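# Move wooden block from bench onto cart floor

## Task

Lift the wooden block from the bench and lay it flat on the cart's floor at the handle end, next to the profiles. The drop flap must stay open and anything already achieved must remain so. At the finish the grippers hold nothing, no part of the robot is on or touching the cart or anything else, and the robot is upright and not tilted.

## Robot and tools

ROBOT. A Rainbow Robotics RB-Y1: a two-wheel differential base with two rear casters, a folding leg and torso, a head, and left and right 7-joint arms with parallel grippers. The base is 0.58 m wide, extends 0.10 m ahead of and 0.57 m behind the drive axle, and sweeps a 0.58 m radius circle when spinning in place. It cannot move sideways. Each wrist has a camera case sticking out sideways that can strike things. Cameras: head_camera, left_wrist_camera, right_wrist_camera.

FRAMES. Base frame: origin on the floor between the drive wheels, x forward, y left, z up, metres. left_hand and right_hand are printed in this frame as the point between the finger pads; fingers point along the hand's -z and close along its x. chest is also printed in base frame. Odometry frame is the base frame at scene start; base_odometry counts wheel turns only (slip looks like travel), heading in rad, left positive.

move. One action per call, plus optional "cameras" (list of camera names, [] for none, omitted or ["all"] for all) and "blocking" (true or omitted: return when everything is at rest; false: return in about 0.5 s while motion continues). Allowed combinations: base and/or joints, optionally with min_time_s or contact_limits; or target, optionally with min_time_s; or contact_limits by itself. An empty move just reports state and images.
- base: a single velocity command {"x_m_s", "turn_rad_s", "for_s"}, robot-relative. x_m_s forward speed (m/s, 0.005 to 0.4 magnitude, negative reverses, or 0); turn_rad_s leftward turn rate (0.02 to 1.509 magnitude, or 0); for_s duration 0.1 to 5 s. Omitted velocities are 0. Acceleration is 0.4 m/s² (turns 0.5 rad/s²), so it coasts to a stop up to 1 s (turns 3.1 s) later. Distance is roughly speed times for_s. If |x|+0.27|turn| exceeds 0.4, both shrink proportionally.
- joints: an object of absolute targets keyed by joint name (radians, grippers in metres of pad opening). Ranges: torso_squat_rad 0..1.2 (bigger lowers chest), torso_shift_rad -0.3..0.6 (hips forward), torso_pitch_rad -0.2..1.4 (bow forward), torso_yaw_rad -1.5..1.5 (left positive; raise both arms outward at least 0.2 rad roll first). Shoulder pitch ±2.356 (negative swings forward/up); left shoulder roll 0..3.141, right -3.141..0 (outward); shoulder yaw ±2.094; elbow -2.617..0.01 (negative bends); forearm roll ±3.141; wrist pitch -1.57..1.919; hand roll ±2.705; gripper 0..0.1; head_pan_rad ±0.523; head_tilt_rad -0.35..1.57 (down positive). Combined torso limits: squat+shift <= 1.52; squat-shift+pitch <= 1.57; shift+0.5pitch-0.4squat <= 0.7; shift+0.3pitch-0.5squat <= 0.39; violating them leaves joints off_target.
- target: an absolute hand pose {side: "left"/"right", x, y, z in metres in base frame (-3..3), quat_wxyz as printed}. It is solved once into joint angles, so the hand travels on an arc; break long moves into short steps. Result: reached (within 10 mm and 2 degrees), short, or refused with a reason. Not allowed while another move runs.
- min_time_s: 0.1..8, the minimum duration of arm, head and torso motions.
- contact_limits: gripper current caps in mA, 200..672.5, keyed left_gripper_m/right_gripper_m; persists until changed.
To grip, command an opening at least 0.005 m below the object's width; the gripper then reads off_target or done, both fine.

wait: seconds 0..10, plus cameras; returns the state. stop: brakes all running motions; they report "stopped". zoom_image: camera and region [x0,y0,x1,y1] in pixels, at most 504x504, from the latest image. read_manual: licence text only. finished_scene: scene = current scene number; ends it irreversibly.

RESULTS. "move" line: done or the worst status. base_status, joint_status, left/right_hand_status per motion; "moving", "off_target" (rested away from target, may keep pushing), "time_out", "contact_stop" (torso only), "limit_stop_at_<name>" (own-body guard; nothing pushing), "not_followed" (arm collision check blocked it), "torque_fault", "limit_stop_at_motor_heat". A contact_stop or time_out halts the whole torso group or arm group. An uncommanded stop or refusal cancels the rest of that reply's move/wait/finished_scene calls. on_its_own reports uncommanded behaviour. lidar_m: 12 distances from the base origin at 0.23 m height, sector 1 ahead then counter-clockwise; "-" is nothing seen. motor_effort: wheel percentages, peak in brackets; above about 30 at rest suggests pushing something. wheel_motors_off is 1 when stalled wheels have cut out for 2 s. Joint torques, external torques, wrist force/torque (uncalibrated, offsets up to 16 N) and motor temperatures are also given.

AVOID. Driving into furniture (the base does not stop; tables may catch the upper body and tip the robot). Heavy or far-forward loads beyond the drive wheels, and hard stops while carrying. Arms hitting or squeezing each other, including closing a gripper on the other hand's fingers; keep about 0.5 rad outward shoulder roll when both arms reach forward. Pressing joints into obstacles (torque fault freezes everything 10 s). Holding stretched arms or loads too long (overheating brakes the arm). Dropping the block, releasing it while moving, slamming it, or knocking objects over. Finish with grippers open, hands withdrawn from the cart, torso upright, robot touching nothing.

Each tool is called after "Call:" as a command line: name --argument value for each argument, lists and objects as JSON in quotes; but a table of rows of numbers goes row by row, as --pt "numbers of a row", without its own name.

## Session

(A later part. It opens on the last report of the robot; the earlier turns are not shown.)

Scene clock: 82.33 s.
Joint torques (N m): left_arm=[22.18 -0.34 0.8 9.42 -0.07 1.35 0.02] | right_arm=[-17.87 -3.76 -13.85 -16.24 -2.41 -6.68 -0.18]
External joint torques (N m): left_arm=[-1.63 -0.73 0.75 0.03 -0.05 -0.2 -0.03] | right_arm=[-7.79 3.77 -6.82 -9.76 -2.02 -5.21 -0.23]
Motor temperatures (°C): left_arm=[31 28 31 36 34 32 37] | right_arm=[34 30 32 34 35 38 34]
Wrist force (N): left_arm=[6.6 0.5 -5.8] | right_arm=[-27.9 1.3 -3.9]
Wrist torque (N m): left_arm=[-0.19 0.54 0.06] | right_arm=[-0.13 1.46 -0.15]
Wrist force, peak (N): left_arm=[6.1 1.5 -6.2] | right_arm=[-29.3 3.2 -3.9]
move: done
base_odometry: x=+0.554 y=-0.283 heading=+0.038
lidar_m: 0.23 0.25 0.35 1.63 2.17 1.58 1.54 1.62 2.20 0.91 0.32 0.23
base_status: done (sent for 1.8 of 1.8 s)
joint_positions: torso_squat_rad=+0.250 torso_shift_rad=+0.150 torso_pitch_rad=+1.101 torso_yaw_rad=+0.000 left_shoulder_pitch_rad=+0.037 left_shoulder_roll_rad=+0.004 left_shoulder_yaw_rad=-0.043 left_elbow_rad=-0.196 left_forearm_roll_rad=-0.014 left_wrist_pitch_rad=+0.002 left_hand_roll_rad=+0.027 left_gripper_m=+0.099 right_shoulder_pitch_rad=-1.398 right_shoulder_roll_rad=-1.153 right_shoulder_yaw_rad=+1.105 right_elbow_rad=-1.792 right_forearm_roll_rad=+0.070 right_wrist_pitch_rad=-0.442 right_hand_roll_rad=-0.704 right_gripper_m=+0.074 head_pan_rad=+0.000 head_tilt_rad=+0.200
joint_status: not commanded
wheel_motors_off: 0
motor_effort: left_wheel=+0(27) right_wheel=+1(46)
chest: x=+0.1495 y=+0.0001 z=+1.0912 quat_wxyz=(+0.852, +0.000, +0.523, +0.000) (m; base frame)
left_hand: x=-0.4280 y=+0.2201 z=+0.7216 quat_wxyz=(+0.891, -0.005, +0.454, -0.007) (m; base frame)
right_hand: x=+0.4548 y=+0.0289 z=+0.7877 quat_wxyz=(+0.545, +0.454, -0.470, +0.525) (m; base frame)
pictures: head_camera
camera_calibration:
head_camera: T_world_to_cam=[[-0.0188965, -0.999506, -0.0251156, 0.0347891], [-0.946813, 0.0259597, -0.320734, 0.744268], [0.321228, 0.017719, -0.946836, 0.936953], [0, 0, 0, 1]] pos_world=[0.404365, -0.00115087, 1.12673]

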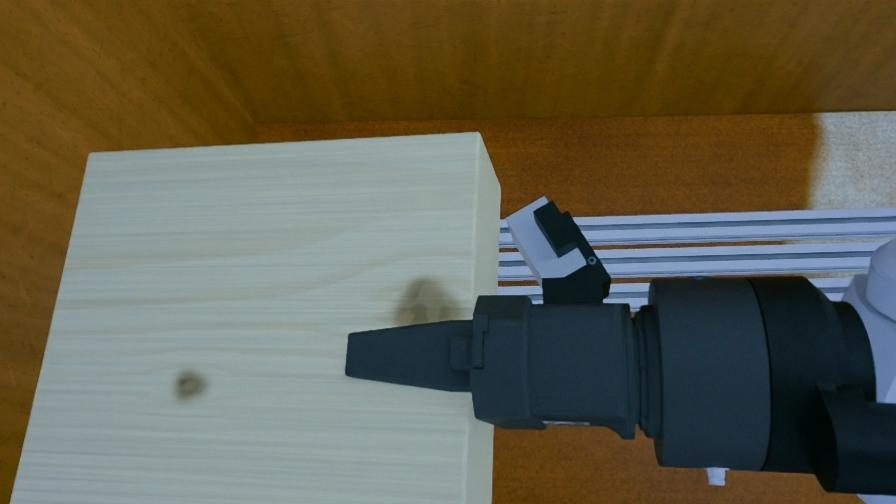

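Call:
move --joints '{"torso_squat_rad": 0.87, "torso_shift_rad": 0.42, "head_tilt_rad": 0.25}' --cameras '["head_camera"]'

Call:
move --target '{"side": "right", "x": 0.445, "y": 0.055, "z": 0.42, "quat_wxyz": [0.543, 0.4558, -0.472, 0.5244]}' --min_time_s 2 --cameras '["head_camera"]'

Scene clock: 87.80 s.
Joint torques (N m): left_arm=[22.36 -0.51 0.9 9.29 -0.03 1.42 0.08] | right_arm=[-17.75 -3.61 -13.82 -16.55 -2.39 -6.83 -0.2]
External joint torques (N m): left_arm=[-1.45 -0.9 0.84 -0.1 -0.01 -0.13 0.03] | right_arm=[-7.68 3.92 -6.79 -10.08 -2 -5.37 -0.25]
Motor temperatures (°C): left_arm=[31 28 31 36 34 32 37] | right_arm=[34 30 32 34 35 38 34]
Wrist force (N): left_arm=[6.1 1.7 -5.9] | right_arm=[-28.7 1.2 -3.8]
Wrist torque (N m): left_arm=[-0.31 0.49 0.05] | right_arm=[-0.15 1.50 -0.16]
Wrist force, peak (N): left_arm=[6.9 1.6 -5.6] | right_arm=[-29.7 0.6 -3.6]
move: done
base_odometry: x=+0.554 y=-0.283 heading=+0.037
lidar_m: 0.23 0.24 0.34 1.63 2.17 1.60 1.53 1.61 2.21 0.92 0.34 0.25
base_status: not commanded
joint_positions: torso_squat_rad=+0.870 torso_shift_rad=+0.420 torso_pitch_rad=+1.101 torso_yaw_rad=+0.000 left_shoulder_pitch_rad=+0.037 left_shoulder_roll_rad=+0.004 left_shoulder_yaw_rad=-0.043 left_elbow_rad=-0.196 left_forearm_roll_rad=-0.014 left_wrist_pitch_rad=+0.002 left_hand_roll_rad=+0.027 left_gripper_m=+0.099 right_shoulder_pitch_rad=-1.398 right_shoulder_roll_rad=-1.153 right_shoulder_yaw_rad=+1.105 right_elbow_rad=-1.792 right_forearm_roll_rad=+0.070 right_wrist_pitch_rad=-0.442 right_hand_roll_rad=-0.704 right_gripper_m=+0.074 head_pan_rad=+0.000 head_tilt_rad=+0.250
joint_status: all done
wheel_motors_off: 0
motor_effort: left_wheel=-2(3) right_wheel=+2(4)
chest: x=+0.2322 y=+0.0001 z=+0.8327 quat_wxyz=(+0.852, +0.000, +0.523, +0.000) (m; base frame)
left_hand: x=-0.3453 y=+0.2200 z=+0.4631 quat_wxyz=(+0.891, -0.005, +0.454, -0.007) (m; base frame)
right_hand: x=+0.5374 y=+0.0288 z=+0.5292 quat_wxyz=(+0.545, +0.454, -0.470, +0.525) (m; base frame)
pictures: head_camera
camera_calibration:
head_camera: T_world_to_cam=[[-0.0201253, -0.999506, -0.024141, 0.029393], [-0.961651, 0.0259579, -0.273044, 0.702726], [0.273536, 0.0177201, -0.961699, 0.699098], [0, 0, 0, 1]] pos_world=[0.485141, -0.00125088, 0.864907]

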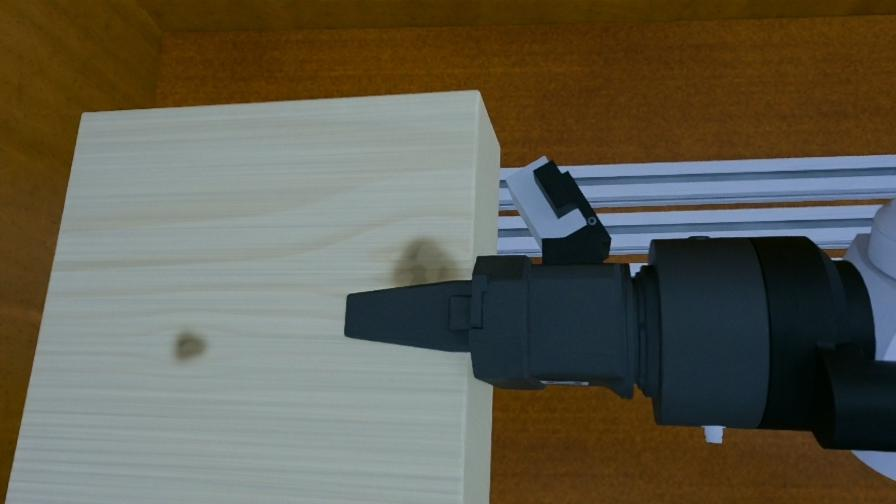

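Scene clock: 90.13 s.
Joint torques (N m): left_arm=[22.31 -0.49 0.71 9.42 -0.08 1.47 0.05] | right_arm=[-10.35 4.63 -6.05 -17.73 -1.52 -8.22 0.26]
External joint torques (N m): left_arm=[-1.49 -0.88 0.66 0.03 -0.06 -0.08 0.01] | right_arm=[-4.28 8.27 -2.47 -10.64 -1.3 -6.46 0.21]
Motor temperatures (°C): left_arm=[31 28 31 36 34 32 37] | right_arm=[34 30 32 34 35 38 34]
Wrist force (N): left_arm=[6.5 0.8 -5.2] | right_arm=[-27.8 0.3 -3.4]
Wrist torque (N m): left_arm=[-0.21 0.52 0.04] | right_arm=[-0.16 1.53 -0.12]
Wrist force, peak (N): left_arm=[6.8 1.1 -5.8] | right_arm=[-28.9 0.1 -4.1]
move: done
base_odometry: x=+0.554 y=-0.283 heading=+0.037
lidar_m: 0.23 0.24 0.35 1.63 2.17 1.59 1.54 1.62 2.23 0.91 0.34 0.24
base_status: not commanded
joint_positions: torso_squat_rad=+0.870 torso_shift_rad=+0.420 torso_pitch_rad=+1.101 torso_yaw_rad=+0.000 left_shoulder_pitch_rad=+0.037 left_shoulder_roll_rad=+0.004 left_shoulder_yaw_rad=-0.043 left_elbow_rad=-0.196 left_forearm_roll_rad=-0.014 left_wrist_pitch_rad=+0.002 left_hand_roll_rad=+0.027 left_gripper_m=+0.099 right_shoulder_pitch_rad=-1.174 right_shoulder_roll_rad=-0.834 right_shoulder_yaw_rad=+1.128 right_elbow_rad=-1.445 right_forearm_roll_rad=+0.100 right_wrist_pitch_rad=-0.567 right_hand_roll_rad=-0.385 right_gripper_m=+0.074 head_pan_rad=+0.000 head_tilt_rad=+0.250
joint_status: all done
wheel_motors_off: 0
motor_effort: left_wheel=-3(4) right_wheel=+2(4)
chest: x=+0.2322 y=+0.0001 z=+0.8327 quat_wxyz=(+0.852, +0.000, +0.523, +0.000) (m; base frame)
left_hand: x=-0.3453 y=+0.2200 z=+0.4631 quat_wxyz=(+0.891, -0.005, +0.454, -0.007) (m; base frame)
right_hand: x=+0.4450 y=+0.0533 z=+0.4180 quat_wxyz=(+0.545, +0.454, -0.470, +0.525) (m; base frame)
right_hand_status: reached (checked arc, planned for 2.0 s): 3 mm and 0.4 deg off.
pictures: head_camera
camera_calibration:
head_camera: T_world_to_cam=[[-0.0201253, -0.999506, -0.024141, 0.029393], [-0.961651, 0.0259579, -0.273044, 0.702726], [0.273536, 0.0177201, -0.961699, 0.699098], [0, 0, 0, 1]] pos_world=[0.485141, -0.00125088, 0.864907]

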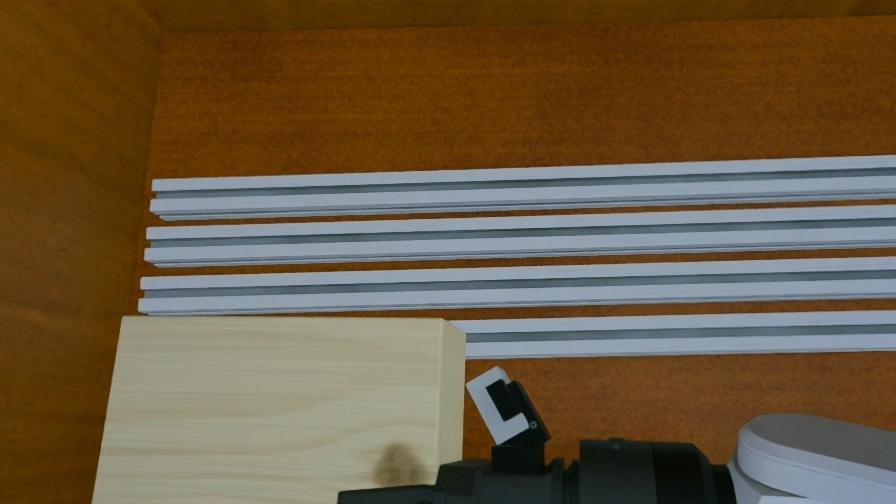

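Call:
move --target '{"side": "right", "x": 0.428, "y": 0.055, "z": 0.372, "quat_wxyz": [0.543, 0.4558, -0.472, 0.5244]}' --min_time_s 1.5 --cameras '["head_camera"]'

Scene clock: 93.97 s.
Joint torques (N m): left_arm=[22.16 -0.61 0.63 9.51 -0.09 1.49 0.06] | right_arm=[-2.44 -0.38 -1.27 -7.09 -1.54 -2.44 -1.62]
External joint torques (N m): left_arm=[-1.64 -1 0.58 0.12 -0.07 -0.06 0.01] | right_arm=[3.05 1.91 1.35 -0.84 -1.3 -0.63 -1.67]
Motor temperatures (°C): left_arm=[31 28 31 36 34 32 37] | right_arm=[34 30 32 34 35 39 34]
Wrist force (N): left_arm=[5.8 0.8 -5.3] | right_arm=[-14.0 -1.6 -3.2]
Wrist torque (N m): left_arm=[-0.20 0.47 0.07] | right_arm=[-0.51 -1.38 1.57]
Wrist force, peak (N): left_arm=[7.1 1.0 -6.2] | right_arm=[-28.6 0.9 -3.8]
move: done
base_odometry: x=+0.554 y=-0.283 heading=+0.037
lidar_m: 0.22 0.24 0.35 1.63 2.18 1.59 1.53 1.62 2.23 0.90 0.34 0.24
base_status: not commanded
joint_positions: torso_squat_rad=+0.870 torso_shift_rad=+0.420 torso_pitch_rad=+1.100 torso_yaw_rad=+0.000 left_shoulder_pitch_rad=+0.037 left_shoulder_roll_rad=+0.004 left_shoulder_yaw_rad=-0.043 left_elbow_rad=-0.196 left_forearm_roll_rad=-0.014 left_wrist_pitch_rad=+0.002 left_hand_roll_rad=+0.027 left_gripper_m=+0.099 right_shoulder_pitch_rad=-1.165 right_shoulder_roll_rad=-0.691 right_shoulder_yaw_rad=+1.134 right_elbow_rad=-1.161 right_forearm_roll_rad=+0.105 right_wrist_pitch_rad=-0.720 right_hand_roll_rad=-0.309 right_gripper_m=+0.075 head_pan_rad=+0.000 head_tilt_rad=+0.250
joint_status: all done
wheel_motors_off: 0
motor_effort: left_wheel=-2(6) right_wheel=+3(5)
chest: x=+0.2318 y=+0.0001 z=+0.8330 quat_wxyz=(+0.853, +0.000, +0.523, +0.000) (m; base frame)
left_hand: x=-0.3453 y=+0.2200 z=+0.4628 quat_wxyz=(+0.891, -0.005, +0.453, -0.007) (m; base frame)
right_hand: x=+0.4283 y=+0.0547 z=+0.3733 quat_wxyz=(+0.545, +0.453, -0.471, +0.526) (m; base frame)
right_hand_status: reached (checked arc, planned for 1.5 s): 1 mm and 0.5 deg off.
pictures: head_camera
camera_calibration:
head_camera: T_world_to_cam=[[-0.0200497, -0.999502, -0.024358, 0.0295525], [-0.96134, 0.0259649, -0.274136, 0.703324], [0.274632, 0.01792, -0.961382, 0.699072], [0, 0, 0, 1]] pos_world=[0.484739, -0.00125136, 0.865602]

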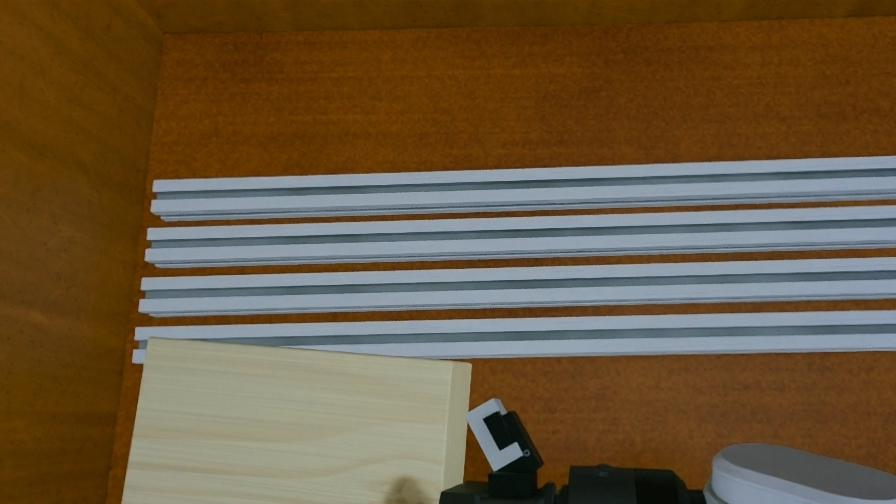

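Call:
move --target '{"side": "right", "x": 0.428, "y": 0.055, "z": 0.405, "quat_wxyz": [0.543, 0.4558, -0.472, 0.5244]}' --min_time_s 0.8 --cameras '["head_camera", "right_wrist_camera"]'

Scene clock: 96.00 s.
Joint torques (N m): left_arm=[22.34 -0.43 0.47 9.49 -0.23 1.51 0.08] | right_arm=[-9.21 3.44 -7.19 -18.44 -1.4 -8.22 -0.07]
External joint torques (N m): left_arm=[-1.46 -0.82 0.42 0.1 -0.21 -0.04 0.04] | right_arm=[-3.94 6.53 -4.19 -11.49 -1.2 -6.41 -0.12]
Motor temperatures (°C): left_arm=[31 28 31 36 34 32 37] | right_arm=[34 30 32 34 35 39 34]
Wrist force (N): left_arm=[6.3 0.7 -5.4] | right_arm=[-28.3 0.7 -3.5]
Wrist torque (N m): left_arm=[-0.19 0.48 0.02] | right_arm=[-0.10 1.45 -0.30]
Wrist force, peak (N): left_arm=[6.6 0.6 -5.9] | right_arm=[-32.4 1.5 -3.2]
move: done
base_odometry: x=+0.554 y=-0.283 heading=+0.037
lidar_m: 0.23 0.25 0.34 1.62 2.16 1.60 1.53 1.61 2.20 0.91 0.33 0.24
base_status: not commanded
joint_positions: torso_squat_rad=+0.870 torso_shift_rad=+0.420 torso_pitch_rad=+1.101 torso_yaw_rad=+0.000 left_shoulder_pitch_rad=+0.037 left_shoulder_roll_rad=+0.004 left_shoulder_yaw_rad=-0.043 left_elbow_rad=-0.196 left_forearm_roll_rad=-0.014 left_wrist_pitch_rad=+0.002 left_hand_roll_rad=+0.027 left_gripper_m=+0.099 right_shoulder_pitch_rad=-1.141 right_shoulder_roll_rad=-0.788 right_shoulder_yaw_rad=+1.130 right_elbow_rad=-1.373 right_forearm_roll_rad=+0.102 right_wrist_pitch_rad=-0.609 right_hand_roll_rad=-0.336 right_gripper_m=+0.074 head_pan_rad=+0.000 head_tilt_rad=+0.250
joint_status: all done
wheel_motors_off: 0
motor_effort: left_wheel=-3(3) right_wheel=+4(5)
chest: x=+0.2320 y=+0.0001 z=+0.8328 quat_wxyz=(+0.852, +0.000, +0.523, +0.000) (m; base frame)
left_hand: x=-0.3453 y=+0.2200 z=+0.4630 quat_wxyz=(+0.891, -0.005, +0.454, -0.007) (m; base frame)
right_hand: x=+0.4276 y=+0.0534 z=+0.4026 quat_wxyz=(+0.544, +0.455, -0.470, +0.525) (m; base frame)
right_hand_status: reached (checked arc, planned for 0.8 s): 3 mm and 0.3 deg off.
pictures: head_camera, right_wrist_camera
camera_calibration:
head_camera: T_world_to_cam=[[-0.0202129, -0.999503, -0.0241752, 0.0294686], [-0.961537, 0.0260588, -0.273437, 0.702899], [0.273931, 0.0177184, -0.961586, 0.699151], [0, 0, 0, 1]] pos_world=[0.48494, -0.00125058, 0.865205]
right_wrist_camera: T_world_to_cam=[[0.0235715, -0.11861, -0.992661, 0.394706], [-0.87846, -0.476453, 0.0360702, 0.413606], [-0.477235, 0.871162, -0.115425, 0.276247], [0, 0, 0, 1]] pos_world=[0.485867, 0.00322407, 0.408776]

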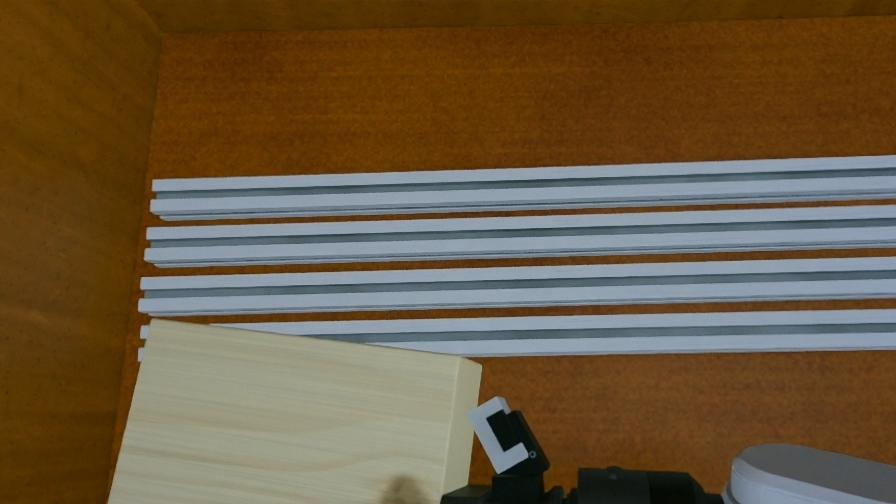

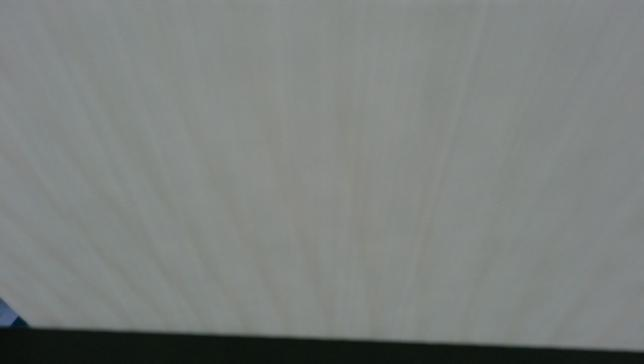

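Call:
move --target '{"side": "right", "x": 0.424, "y": 0.055, "z": 0.415, "quat_wxyz": [0.5118, 0.4829, -0.4449, 0.5556]}' --min_time_s 1 --cameras '["head_camera", "right_wrist_camera"]'

Scene clock: 103.47 s.
Joint torques (N m): left_arm=[22.21 -0.65 0.97 9.24 -0.04 1.5 -0.04] | right_arm=[-13.34 1.91 -5.83 -18.09 -1.81 -8.08 -0.01]
External joint torques (N m): left_arm=[-1.59 -1.04 0.92 -0.15 -0.02 -0.05 -0.08] | right_arm=[-6.76 5.53 -2.15 -11.32 -1.48 -6.35 -0.06]
Motor temperatures (°C): left_arm=[31 28 31 36 34 32 37] | right_arm=[34 30 32 34 35 39 34]
Wrist force (N): left_arm=[5.7 0.8 -5.8] | right_arm=[-28.3 0.9 -3.5]
Wrist torque (N m): left_arm=[-0.18 0.43 0.05] | right_arm=[-0.11 1.42 -0.31]
Wrist force, peak (N): left_arm=[6.5 2.1 -6.3] | right_arm=[-28.9 0.5 -3.8]
move: done
base_odometry: x=+0.554 y=-0.283 heading=+0.037
lidar_m: 0.23 0.24 0.35 1.63 2.19 1.60 1.53 1.62 2.20 0.91 0.34 0.25
base_status: not commanded
joint_positions: torso_squat_rad=+0.870 torso_shift_rad=+0.420 torso_pitch_rad=+1.101 torso_yaw_rad=+0.000 left_shoulder_pitch_rad=+0.037 left_shoulder_roll_rad=+0.004 left_shoulder_yaw_rad=-0.043 left_elbow_rad=-0.196 left_forearm_roll_rad=-0.014 left_wrist_pitch_rad=+0.002 left_hand_roll_rad=+0.027 left_gripper_m=+0.099 right_shoulder_pitch_rad=-1.243 right_shoulder_roll_rad=-0.836 right_shoulder_yaw_rad=+1.217 right_elbow_rad=-1.398 right_forearm_roll_rad=+0.150 right_wrist_pitch_rad=-0.632 right_hand_roll_rad=-0.434 right_gripper_m=+0.074 head_pan_rad=+0.000 head_tilt_rad=+0.250
joint_status: all done
wheel_motors_off: 0
motor_effort: left_wheel=-2(3) right_wheel=+2(5)
chest: x=+0.2320 y=+0.0001 z=+0.8328 quat_wxyz=(+0.852, +0.000, +0.523, +0.000) (m; base frame)
left_hand: x=-0.3453 y=+0.2200 z=+0.4630 quat_wxyz=(+0.891, -0.005, +0.454, -0.007) (m; base frame)
right_hand: x=+0.4239 y=+0.0535 z=+0.4129 quat_wxyz=(+0.513, +0.481, -0.443, +0.556) (m; base frame)
right_hand_status: reached (checked arc, planned for 1.0 s): 3 mm and 0.4 deg off.
pictures: head_camera, right_wrist_camera
camera_calibration:
head_camera: T_world_to_cam=[[-0.0202129, -0.999503, -0.0241752, 0.0294686], [-0.961537, 0.0260588, -0.273437, 0.702899], [0.273931, 0.0177184, -0.961586, 0.699151], [0, 0, 0, 1]] pos_world=[0.48494, -0.00125058, 0.865205]
right_wrist_camera: T_world_to_cam=[[0.0373982, -0.116464, -0.992491, 0.399005], [-0.817792, -0.57435, 0.0365817, 0.389355], [-0.574297, 0.810283, -0.116723, 0.320465], [0, 0, 0, 1]] pos_world=[0.487532, 0.0104284, 0.419171]

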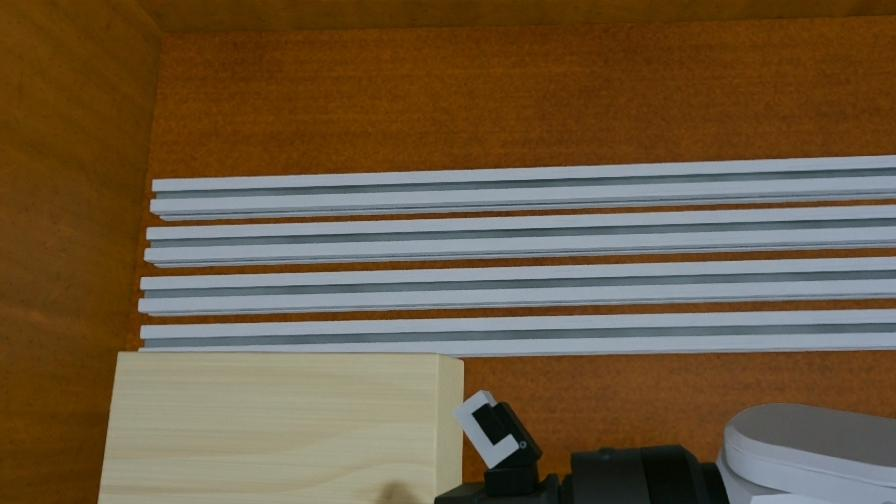

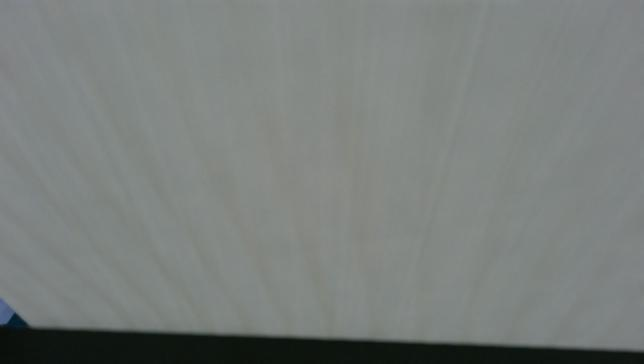

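Call:
move --target '{"side": "right", "x": 0.424, "y": 0.055, "z": 0.378, "quat_wxyz": [0.5118, 0.4829, -0.4449, 0.5556]}' --min_time_s 1 --cameras '["head_camera"]'

Scene clock: 106.10 s.
Joint torques (N m): left_arm=[22.2 -0.84 0.96 9.46 -0.07 1.49 0.02] | right_arm=[-12.77 4.62 -5.46 -15.91 -2.05 -8.17 0.43]
External joint torques (N m): left_arm=[-1.61 -1.23 0.91 0.08 -0.05 -0.06 -0.03] | right_arm=[-6.09 7.34 -2.33 -9.98 -1.68 -6.41 0.38]
Motor temperatures (°C): left_arm=[31 28 31 36 34 32 37] | right_arm=[34 30 32 34 35 39 34]
Wrist force (N): left_arm=[5.7 1.3 -5.2] | right_arm=[-27.8 0.7 -4.1]
Wrist torque (N m): left_arm=[-0.28 0.42 0.04] | right_arm=[-0.10 1.43 -0.32]
Wrist force, peak (N): left_arm=[6.9 1.0 -5.9] | right_arm=[-30.6 -0.1 -2.9]
move: done
base_odometry: x=+0.554 y=-0.283 heading=+0.037
lidar_m: 0.23 0.25 0.34 1.63 2.17 1.59 1.53 1.61 2.22 0.91 0.34 0.24
base_status: not commanded
joint_positions: torso_squat_rad=+0.870 torso_shift_rad=+0.420 torso_pitch_rad=+1.101 torso_yaw_rad=+0.000 left_shoulder_pitch_rad=+0.037 left_shoulder_roll_rad=+0.004 left_shoulder_yaw_rad=-0.043 left_elbow_rad=-0.196 left_forearm_roll_rad=-0.014 left_wrist_pitch_rad=+0.002 left_hand_roll_rad=+0.027 left_gripper_m=+0.099 right_shoulder_pitch_rad=-1.253 right_shoulder_roll_rad=-0.719 right_shoulder_yaw_rad=+1.218 right_elbow_rad=-1.146 right_forearm_roll_rad=+0.150 right_wrist_pitch_rad=-0.764 right_hand_roll_rad=-0.393 right_gripper_m=+0.074 head_pan_rad=+0.000 head_tilt_rad=+0.250
joint_status: all done
wheel_motors_off: 0
motor_effort: left_wheel=-2(3) right_wheel=+3(5)
chest: x=+0.2320 y=+0.0001 z=+0.8328 quat_wxyz=(+0.852, +0.000, +0.523, +0.000) (m; base frame)
left_hand: x=-0.3453 y=+0.2200 z=+0.4630 quat_wxyz=(+0.891, -0.005, +0.454, -0.007) (m; base frame)
right_hand: x=+0.4236 y=+0.0531 z=+0.3764 quat_wxyz=(+0.515, +0.479, -0.442, +0.557) (m; base frame)
right_hand_status: reached (checked arc, planned for 1.0 s): 2 mm and 0.6 deg off.
pictures: head_camera
camera_calibration:
head_camera: T_world_to_cam=[[-0.0202155, -0.999503, -0.0241759, 0.02947], [-0.961537, 0.0260615, -0.273437, 0.702968], [0.273931, 0.0177183, -0.961586, 0.699028], [0, 0, 0, 1]] pos_world=[0.48504, -0.00125057, 0.865105]

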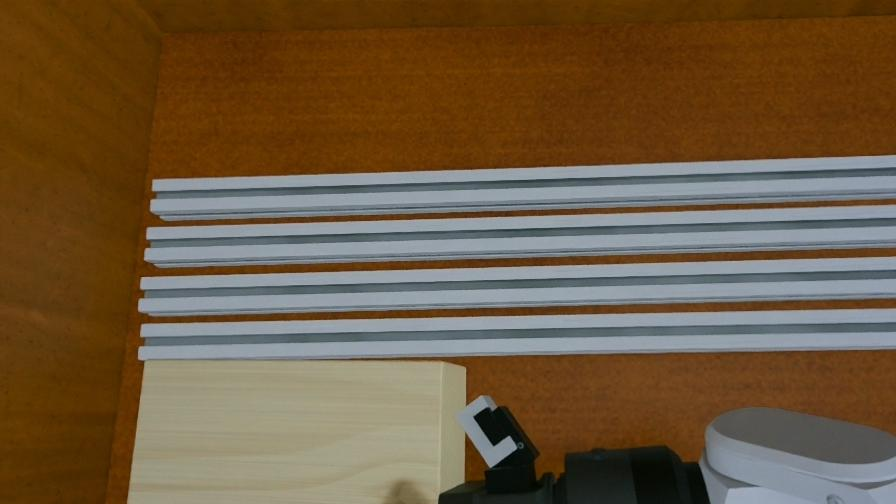

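Call:
move --target '{"side": "right", "x": 0.421, "y": 0.055, "z": 0.353, "quat_wxyz": [0.5118, 0.4829, -0.4449, 0.5556]}' --min_time_s 1 --cameras '["head_camera"]'

Scene clock: 108.40 s.
Joint torques (N m): left_arm=[22.09 -0.89 0.6 9.3 -0.09 1.4 -0.02] | right_arm=[-8.48 1.75 -0.8 -6.77 1.49 -2.17 1.66]
External joint torques (N m): left_arm=[-1.71 -1.28 0.55 -0.09 -0.07 -0.15 -0.07] | right_arm=[-1.71 3.55 1.8 -1.6 1.89 -0.39 1.61]
Motor temperatures (°C): left_arm=[31 28 31 36 34 32 37] | right_arm=[34 30 32 34 35 39 34]
Wrist force (N): left_arm=[6.3 0.6 -5.2] | right_arm=[-13.3 -3.2 1.7]
Wrist torque (N m): left_arm=[-0.21 0.49 0.04] | right_arm=[-0.53 -1.58 -1.43]
Wrist force, peak (N): left_arm=[6.4 1.6 -5.8] | right_arm=[-29.8 0.7 -2.6]
move: done
base_odometry: x=+0.554 y=-0.283 heading=+0.037
lidar_m: 0.23 0.25 0.33 1.64 2.18 1.59 1.53 1.61 2.21 0.90 0.33 0.24
base_status: not commanded
joint_positions: torso_squat_rad=+0.870 torso_shift_rad=+0.420 torso_pitch_rad=+1.100 torso_yaw_rad=+0.000 left_shoulder_pitch_rad=+0.037 left_shoulder_roll_rad=+0.004 left_shoulder_yaw_rad=-0.043 left_elbow_rad=-0.196 left_forearm_roll_rad=-0.014 left_wrist_pitch_rad=+0.002 left_hand_roll_rad=+0.027 left_gripper_m=+0.099 right_shoulder_pitch_rad=-1.267 right_shoulder_roll_rad=-0.614 right_shoulder_yaw_rad=+1.217 right_elbow_rad=-0.926 right_forearm_roll_rad=+0.148 right_wrist_pitch_rad=-0.884 right_hand_roll_rad=-0.357 right_gripper_m=+0.074 head_pan_rad=+0.000 head_tilt_rad=+0.250
joint_status: all done
wheel_motors_off: 0
motor_effort: left_wheel=-5(6) right_wheel=+4(6)
chest: x=+0.2318 y=+0.0000 z=+0.8330 quat_wxyz=(+0.853, +0.000, +0.523, +0.000) (m; base frame)
left_hand: x=-0.3452 y=+0.2201 z=+0.4629 quat_wxyz=(+0.891, -0.005, +0.453, -0.007) (m; base frame)
right_hand: x=+0.4213 y=+0.0544 z=+0.3534 quat_wxyz=(+0.513, +0.481, -0.444, +0.556) (m; base frame)
right_hand_status: reached (checked arc, planned for 1.0 s): 1 mm and 0.3 deg off.
pictures: head_camera
camera_calibration:
head_camera: T_world_to_cam=[[-0.0202718, -0.999499, -0.0243084, 0.0295178], [-0.96137, 0.0261627, -0.274013, 0.703304], [0.274511, 0.0178147, -0.961419, 0.699041], [0, 0, 0, 1]] pos_world=[0.484839, -0.00135051, 0.865503]

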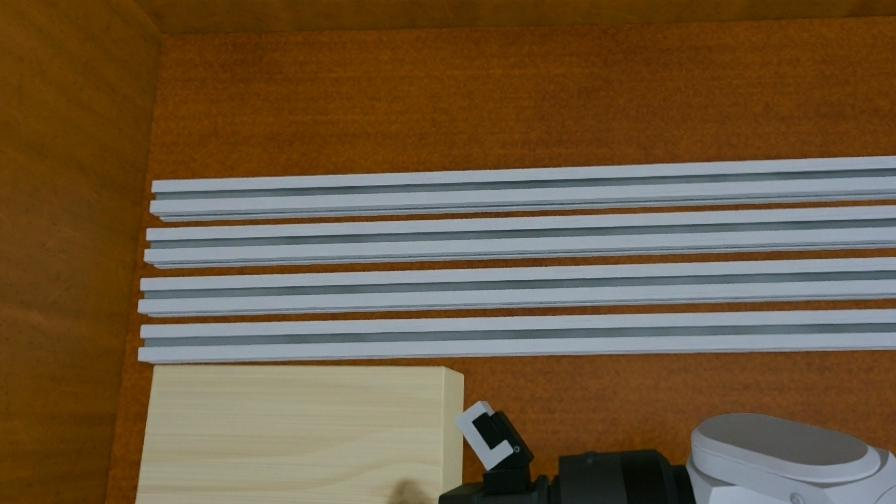

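Call:
move --joints '{"right_gripper_m": 0.083}' --cameras '[]'

Call:
move --joints '{"right_gripper_m": 0.094}' --cameras '[]'

Call:
move --target '{"side": "right", "x": 0.421, "y": 0.082, "z": 0.355, "quat_wxyz": [0.5719, 0.3956, -0.3644, 0.6209]}' --min_time_s 1.5 --cameras '["head_camera", "right_wrist_camera"]'

Scene clock: 112.03 s.
Joint torques (N m): left_arm=[22.28 -0.38 0.88 9.34 -0.12 1.43 -0.08] | right_arm=[-8.07 1.77 -2 -8.47 -0.37 -2.98 0.45]
External joint torques (N m): left_arm=[-1.52 -0.78 0.82 -0.04 -0.1 -0.12 -0.12] | right_arm=[-1.31 3.57 0.6 -3.31 0.04 -1.2 0.4]
Motor temperatures (°C): left_arm=[31 28 31 36 34 32 37] | right_arm=[34 30 32 33 35 39 34]
Wrist force (N): left_arm=[6.7 1.0 -5.0] | right_arm=[-15.1 0.8 3.7]
Wrist torque (N m): left_arm=[-0.25 0.54 0.04] | right_arm=[-0.31 -0.89 -0.20]
Wrist force, peak (N): left_arm=[7.2 0.8 -5.9] | right_arm=[-16.0 0.1 2.7]
move: done
base_odometry: x=+0.554 y=-0.283 heading=+0.037
lidar_m: 0.22 0.24 0.35 1.64 2.17 1.60 1.53 1.62 2.22 0.92 0.34 0.25
base_status: not commanded
joint_positions: torso_squat_rad=+0.870 torso_shift_rad=+0.420 torso_pitch_rad=+1.100 torso_yaw_rad=+0.000 left_shoulder_pitch_rad=+0.037 left_shoulder_roll_rad=+0.004 left_shoulder_yaw_rad=-0.043 left_elbow_rad=-0.196 left_forearm_roll_rad=-0.014 left_wrist_pitch_rad=+0.002 left_hand_roll_rad=+0.027 left_gripper_m=+0.099 right_shoulder_pitch_rad=-1.267 right_shoulder_roll_rad=-0.614 right_shoulder_yaw_rad=+1.217 right_elbow_rad=-0.925 right_forearm_roll_rad=+0.148 right_wrist_pitch_rad=-0.884 right_hand_roll_rad=-0.356 right_gripper_m=+0.083 head_pan_rad=+0.000 head_tilt_rad=+0.250
joint_status: all done
wheel_motors_off: 0
motor_effort: left_wheel=-4(5) right_wheel=+2(5)
chest: x=+0.2319 y=+0.0000 z=+0.8330 quat_wxyz=(+0.852, +0.000, +0.523, +0.000) (m; base frame)
left_hand: x=-0.3453 y=+0.2201 z=+0.4629 quat_wxyz=(+0.891, -0.005, +0.454, -0.007) (m; base frame)
right_hand: x=+0.4212 y=+0.0543 z=+0.3531 quat_wxyz=(+0.513, +0.480, -0.444, +0.556) (m; base frame)
pictures: none
No camera images: "cameras" was empty.

Scene clock: 112.60 s.
Joint torques (N m): left_arm=[22.11 -0.34 0.56 9.32 0.01 1.37 0.04] | right_arm=[-8.19 1.75 -1.77 -8.78 -0.57 -3.18 0.33]
External joint torques (N m): left_arm=[-1.69 -0.73 0.5 -0.06 0.03 -0.18 0] | right_arm=[-1.42 3.55 0.84 -3.62 -0.17 -1.4 0.28]
Motor temperatures (°C): left_arm=[31 28 31 36 34 32 37] | right_arm=[34 30 32 33 35 39 34]
Wrist force (N): left_arm=[6.4 0.7 -5.8] | right_arm=[-15.2 1.1 4.2]
Wrist torque (N m): left_arm=[-0.19 0.47 0.04] | right_arm=[-0.35 -0.85 -0.21]
Wrist force, peak (N): left_arm=[6.7 0.9 -5.5] | right_arm=[-15.9 1.1 3.3]
move: done
base_odometry: x=+0.554 y=-0.283 heading=+0.037
lidar_m: 0.23 0.24 0.35 1.61 2.17 1.59 1.54 1.62 2.21 0.91 0.33 0.25
base_status: not commanded
joint_positions: torso_squat_rad=+0.870 torso_shift_rad=+0.420 torso_pitch_rad=+1.100 torso_yaw_rad=+0.000 left_shoulder_pitch_rad=+0.037 left_shoulder_roll_rad=+0.004 left_shoulder_yaw_rad=-0.043 left_elbow_rad=-0.196 left_forearm_roll_rad=-0.014 left_wrist_pitch_rad=+0.002 left_hand_roll_rad=+0.027 left_gripper_m=+0.099 right_shoulder_pitch_rad=-1.267 right_shoulder_roll_rad=-0.614 right_shoulder_yaw_rad=+1.217 right_elbow_rad=-0.925 right_forearm_roll_rad=+0.148 right_wrist_pitch_rad=-0.884 right_hand_roll_rad=-0.356 right_gripper_m=+0.094 head_pan_rad=+0.000 head_tilt_rad=+0.250
joint_status: all done
wheel_motors_off: 0
motor_effort: left_wheel=-4(5) right_wheel=+4(4)
chest: x=+0.2319 y=+0.0000 z=+0.8330 quat_wxyz=(+0.852, +0.000, +0.523, +0.000) (m; base frame)
left_hand: x=-0.3453 y=+0.2201 z=+0.4629 quat_wxyz=(+0.891, -0.005, +0.454, -0.007) (m; base frame)
right_hand: x=+0.4212 y=+0.0542 z=+0.3531 quat_wxyz=(+0.513, +0.480, -0.444, +0.556) (m; base frame)
pictures: none
No camera images: "cameras" was empty.

Scene clock: 114.43 s.
Joint torques (N m): left_arm=[22.07 -0.62 0.83 9.31 -0.09 1.44 0.04] | right_arm=[-11.85 -1.25 -4.23 -11.23 -0.29 -2.86 0.02]
External joint torques (N m): left_arm=[-1.73 -1.02 0.78 -0.07 -0.08 -0.11 -0.01] | right_arm=[-4.03 0.43 -0.31 -4.31 -0.17 -1.37 -0.02]
Motor temperatures (°C): left_arm=[32 28 31 36 34 32 37] | right_arm=[34 30 32 33 35 39 34]
Wrist force (N): left_arm=[6.2 0.6 -5.3] | right_arm=[-14.7 1.8 -7.0]
Wrist torque (N m): left_arm=[-0.17 0.48 0.02] | right_arm=[-0.17 -0.58 -0.20]
Wrist force, peak (N): left_arm=[6.9 0.1 -6.1] | right_arm=[-15.7 3.4 -7.8]
move: done
base_odometry: x=+0.554 y=-0.283 heading=+0.037
lidar_m: 0.22 0.24 0.35 1.62 2.18 1.61 1.53 1.62 2.20 0.91 0.34 0.24
base_status: not commanded
joint_positions: torso_squat_rad=+0.870 torso_shift_rad=+0.420 torso_pitch_rad=+1.100 torso_yaw_rad=+0.000 left_shoulder_pitch_rad=+0.037 left_shoulder_roll_rad=+0.004 left_shoulder_yaw_rad=-0.043 left_elbow_rad=-0.196 left_forearm_roll_rad=-0.014 left_wrist_pitch_rad=+0.002 left_hand_roll_rad=+0.027 left_gripper_m=+0.099 right_shoulder_pitch_rad=-1.359 right_shoulder_roll_rad=-0.752 right_shoulder_yaw_rad=+1.363 right_elbow_rad=-1.384 right_forearm_roll_rad=+0.232 right_wrist_pitch_rad=-0.274 right_hand_roll_rad=-0.564 right_gripper_m=+0.094 head_pan_rad=+0.000 head_tilt_rad=+0.250
joint_status: all done
wheel_motors_off: 0
motor_effort: left_wheel=-5(5) right_wheel=+4(7)
chest: x=+0.2319 y=+0.0000 z=+0.8330 quat_wxyz=(+0.852, +0.000, +0.523, +0.000) (m; base frame)
left_hand: x=-0.3453 y=+0.2200 z=+0.4629 quat_wxyz=(+0.891, -0.005, +0.454, -0.007) (m; base frame)
right_hand: x=+0.4208 y=+0.0806 z=+0.3545 quat_wxyz=(+0.571, +0.397, -0.368, +0.618) (m; base frame)
right_hand_status: reached (checked arc, planned for 1.5 s): 1 mm and 0.6 deg off.
pictures: head_camera, right_wrist_camera
camera_calibration:
head_camera: T_world_to_cam=[[-0.0201769, -0.999502, -0.0242797, 0.0294441], [-0.961425, 0.0260601, -0.273831, 0.703146], [0.274327, 0.017818, -0.961471, 0.69908], [0, 0, 0, 1]] pos_world=[0.484839, -0.00135082, 0.865403]
right_wrist_camera: T_world_to_cam=[[0.0612538, -0.386796, -0.920129, 0.330326], [-0.821718, -0.542843, 0.173493, 0.355135], [-0.566592, 0.74546, -0.351088, 0.37498], [0, 0, 0, 1]] pos_world=[0.484048, 0.0410188, 0.37398]

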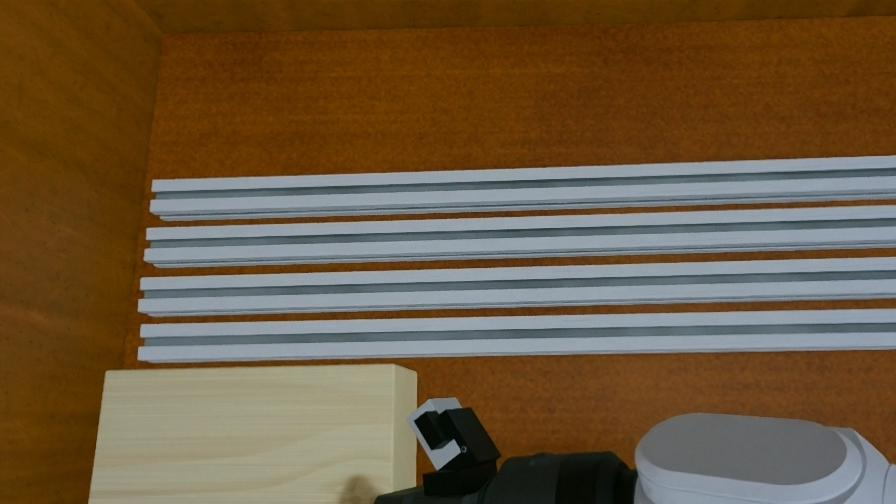

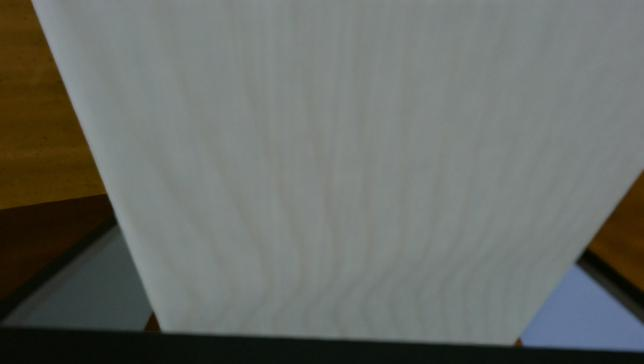

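Call:
move --joints '{"right_gripper_m": 0.1}' --cameras '[]'

Call:
move --target '{"side": "right", "x": 0.422, "y": 0.045, "z": 0.358, "quat_wxyz": [0.5719, 0.3956, -0.3644, 0.6209]}' --min_time_s 0.8 --cameras '["head_camera", "right_wrist_camera"]'

Scene clock: 117.07 s.
Joint torques (N m): left_arm=[22.16 -0.64 0.83 9.43 -0.04 1.3 0.02] | right_arm=[-11.97 -1.15 -4.54 -10.98 -0.17 -2.82 -0.01]
External joint torques (N m): left_arm=[-1.64 -1.04 0.78 0.04 -0.03 -0.25 -0.02] | right_arm=[-4.16 0.52 -0.62 -4.07 -0.05 -1.34 -0.05]
Motor temperatures (°C): left_arm=[32 28 31 36 34 32 37] | right_arm=[34 30 31 33 35 38 34]
Wrist force (N): left_arm=[6.6 1.3 -5.2] | right_arm=[-15.1 1.7 -7.2]
Wrist torque (N m): left_arm=[-0.30 0.52 0.04] | right_arm=[-0.13 -0.60 -0.21]
Wrist force, peak (N): left_arm=[6.6 1.2 -6.0] | right_arm=[-15.8 2.6 -6.8]
move: done
base_odometry: x=+0.554 y=-0.283 heading=+0.037
lidar_m: 0.23 0.24 0.33 1.63 2.18 1.59 1.53 1.60 2.22 0.90 0.34 0.25
base_status: not commanded
joint_positions: torso_squat_rad=+0.870 torso_shift_rad=+0.420 torso_pitch_rad=+1.100 torso_yaw_rad=+0.000 left_shoulder_pitch_rad=+0.037 left_shoulder_roll_rad=+0.004 left_shoulder_yaw_rad=-0.043 left_elbow_rad=-0.196 left_forearm_roll_rad=-0.014 left_wrist_pitch_rad=+0.002 left_hand_roll_rad=+0.027 left_gripper_m=+0.099 right_shoulder_pitch_rad=-1.359 right_shoulder_roll_rad=-0.752 right_shoulder_yaw_rad=+1.363 right_elbow_rad=-1.384 right_forearm_roll_rad=+0.232 right_wrist_pitch_rad=-0.274 right_hand_roll_rad=-0.564 right_gripper_m=+0.099 head_pan_rad=+0.000 head_tilt_rad=+0.250
joint_status: all done
wheel_motors_off: 0
motor_effort: left_wheel=-4(5) right_wheel=+4(5)
chest: x=+0.2319 y=+0.0000 z=+0.8329 quat_wxyz=(+0.852, +0.000, +0.523, +0.000) (m; base frame)
left_hand: x=-0.3453 y=+0.2200 z=+0.4629 quat_wxyz=(+0.891, -0.005, +0.454, -0.007) (m; base frame)
right_hand: x=+0.4208 y=+0.0806 z=+0.3545 quat_wxyz=(+0.571, +0.397, -0.368, +0.618) (m; base frame)
pictures: none
No camera images: "cameras" was empty.

Scene clock: 118.20 s.
Joint torques (N m): left_arm=[21.91 -0.62 0.97 9.47 -0.08 1.27 0.14] | right_arm=[-6.3 -4.18 -5.65 -7.78 -0.67 -1.65 0.39]
External joint torques (N m): left_arm=[-1.89 -1.01 0.92 0.08 -0.06 -0.27 0.09] | right_arm=[0.9 -0.65 -1.7 -1.1 -0.52 -0.15 0.35]
Motor temperatures (°C): left_arm=[32 28 31 36 34 32 37] | right_arm=[34 30 31 33 35 38 34]
Wrist force (N): left_arm=[6.2 1.3 -5.2] | right_arm=[-5.8 0.9 -1.8]
Wrist torque (N m): left_arm=[-0.25 0.49 0.08] | right_arm=[-0.18 -0.27 -0.12]
Wrist force, peak (N): left_arm=[6.5 1.1 -5.9] | right_arm=[-15.7 2.5 -8.1]
move: done
base_odometry: x=+0.554 y=-0.283 heading=+0.037
lidar_m: 0.23 0.24 0.34 1.63 2.16 1.61 1.53 1.60 2.22 0.91 0.33 0.24
base_status: not commanded
joint_positions: torso_squat_rad=+0.870 torso_shift_rad=+0.420 torso_pitch_rad=+1.100 torso_yaw_rad=+0.000 left_shoulder_pitch_rad=+0.037 left_shoulder_roll_rad=+0.004 left_shoulder_yaw_rad=-0.043 left_elbow_rad=-0.196 left_forearm_roll_rad=-0.014 left_wrist_pitch_rad=+0.002 left_hand_roll_rad=+0.027 left_gripper_m=+0.099 right_shoulder_pitch_rad=-1.329 right_shoulder_roll_rad=-0.857 right_shoulder_yaw_rad=+1.352 right_elbow_rad=-1.451 right_forearm_roll_rad=+0.228 right_wrist_pitch_rad=-0.307 right_hand_roll_rad=-0.554 right_gripper_m=+0.099 head_pan_rad=+0.000 head_tilt_rad=+0.250
joint_status: all done
wheel_motors_off: 0
motor_effort: left_wheel=-3(5) right_wheel=+3(5)
chest: x=+0.2319 y=+0.0000 z=+0.8330 quat_wxyz=(+0.852, +0.000, +0.523, +0.000) (m; base frame)
left_hand: x=-0.3453 y=+0.2200 z=+0.4629 quat_wxyz=(+0.891, -0.005, +0.454, -0.007) (m; base frame)
right_hand: x=+0.4219 y=+0.0452 z=+0.3580 quat_wxyz=(+0.571, +0.395, -0.364, +0.620) (m; base frame)
right_hand_status: reached (checked arc, planned for 0.8 s): 0 mm and 0.0 deg off.
pictures: head_camera, right_wrist_camera
camera_calibration:
head_camera: T_world_to_cam=[[-0.020178, -0.999502, -0.0242816, 0.0295463], [-0.961398, 0.0260634, -0.273924, 0.70321], [0.27442, 0.0178171, -0.961445, 0.69901], [0, 0, 0, 1]] pos_world=[0.484839, -0.00125081, 0.865403]
right_wrist_camera: T_world_to_cam=[[0.0617896, -0.394618, -0.916765, 0.318685], [-0.819186, -0.544784, 0.179288, 0.333108], [-0.57019, 0.739923, -0.356928, 0.407137], [0, 0, 0, 1]] pos_world=[0.485331, 0.00598069, 0.377756]

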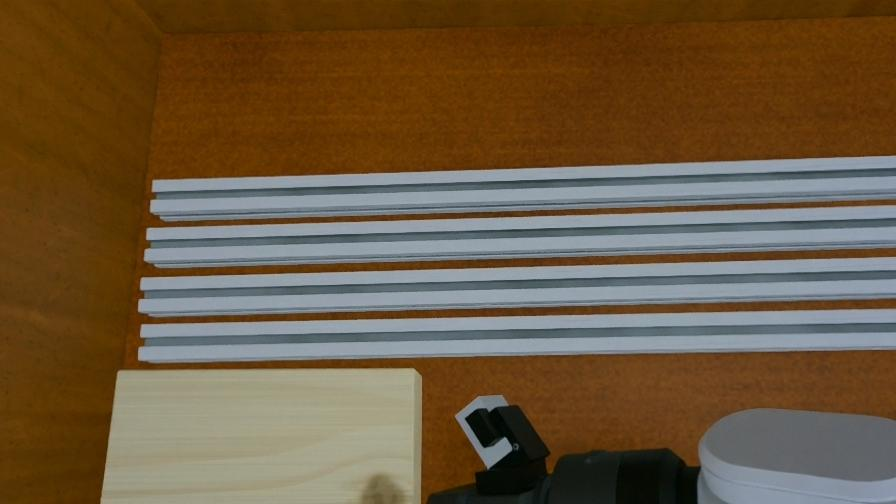

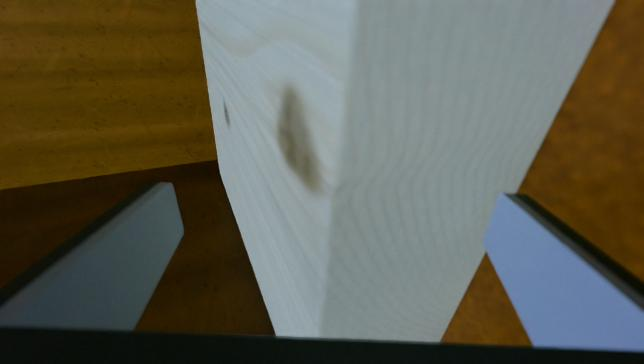

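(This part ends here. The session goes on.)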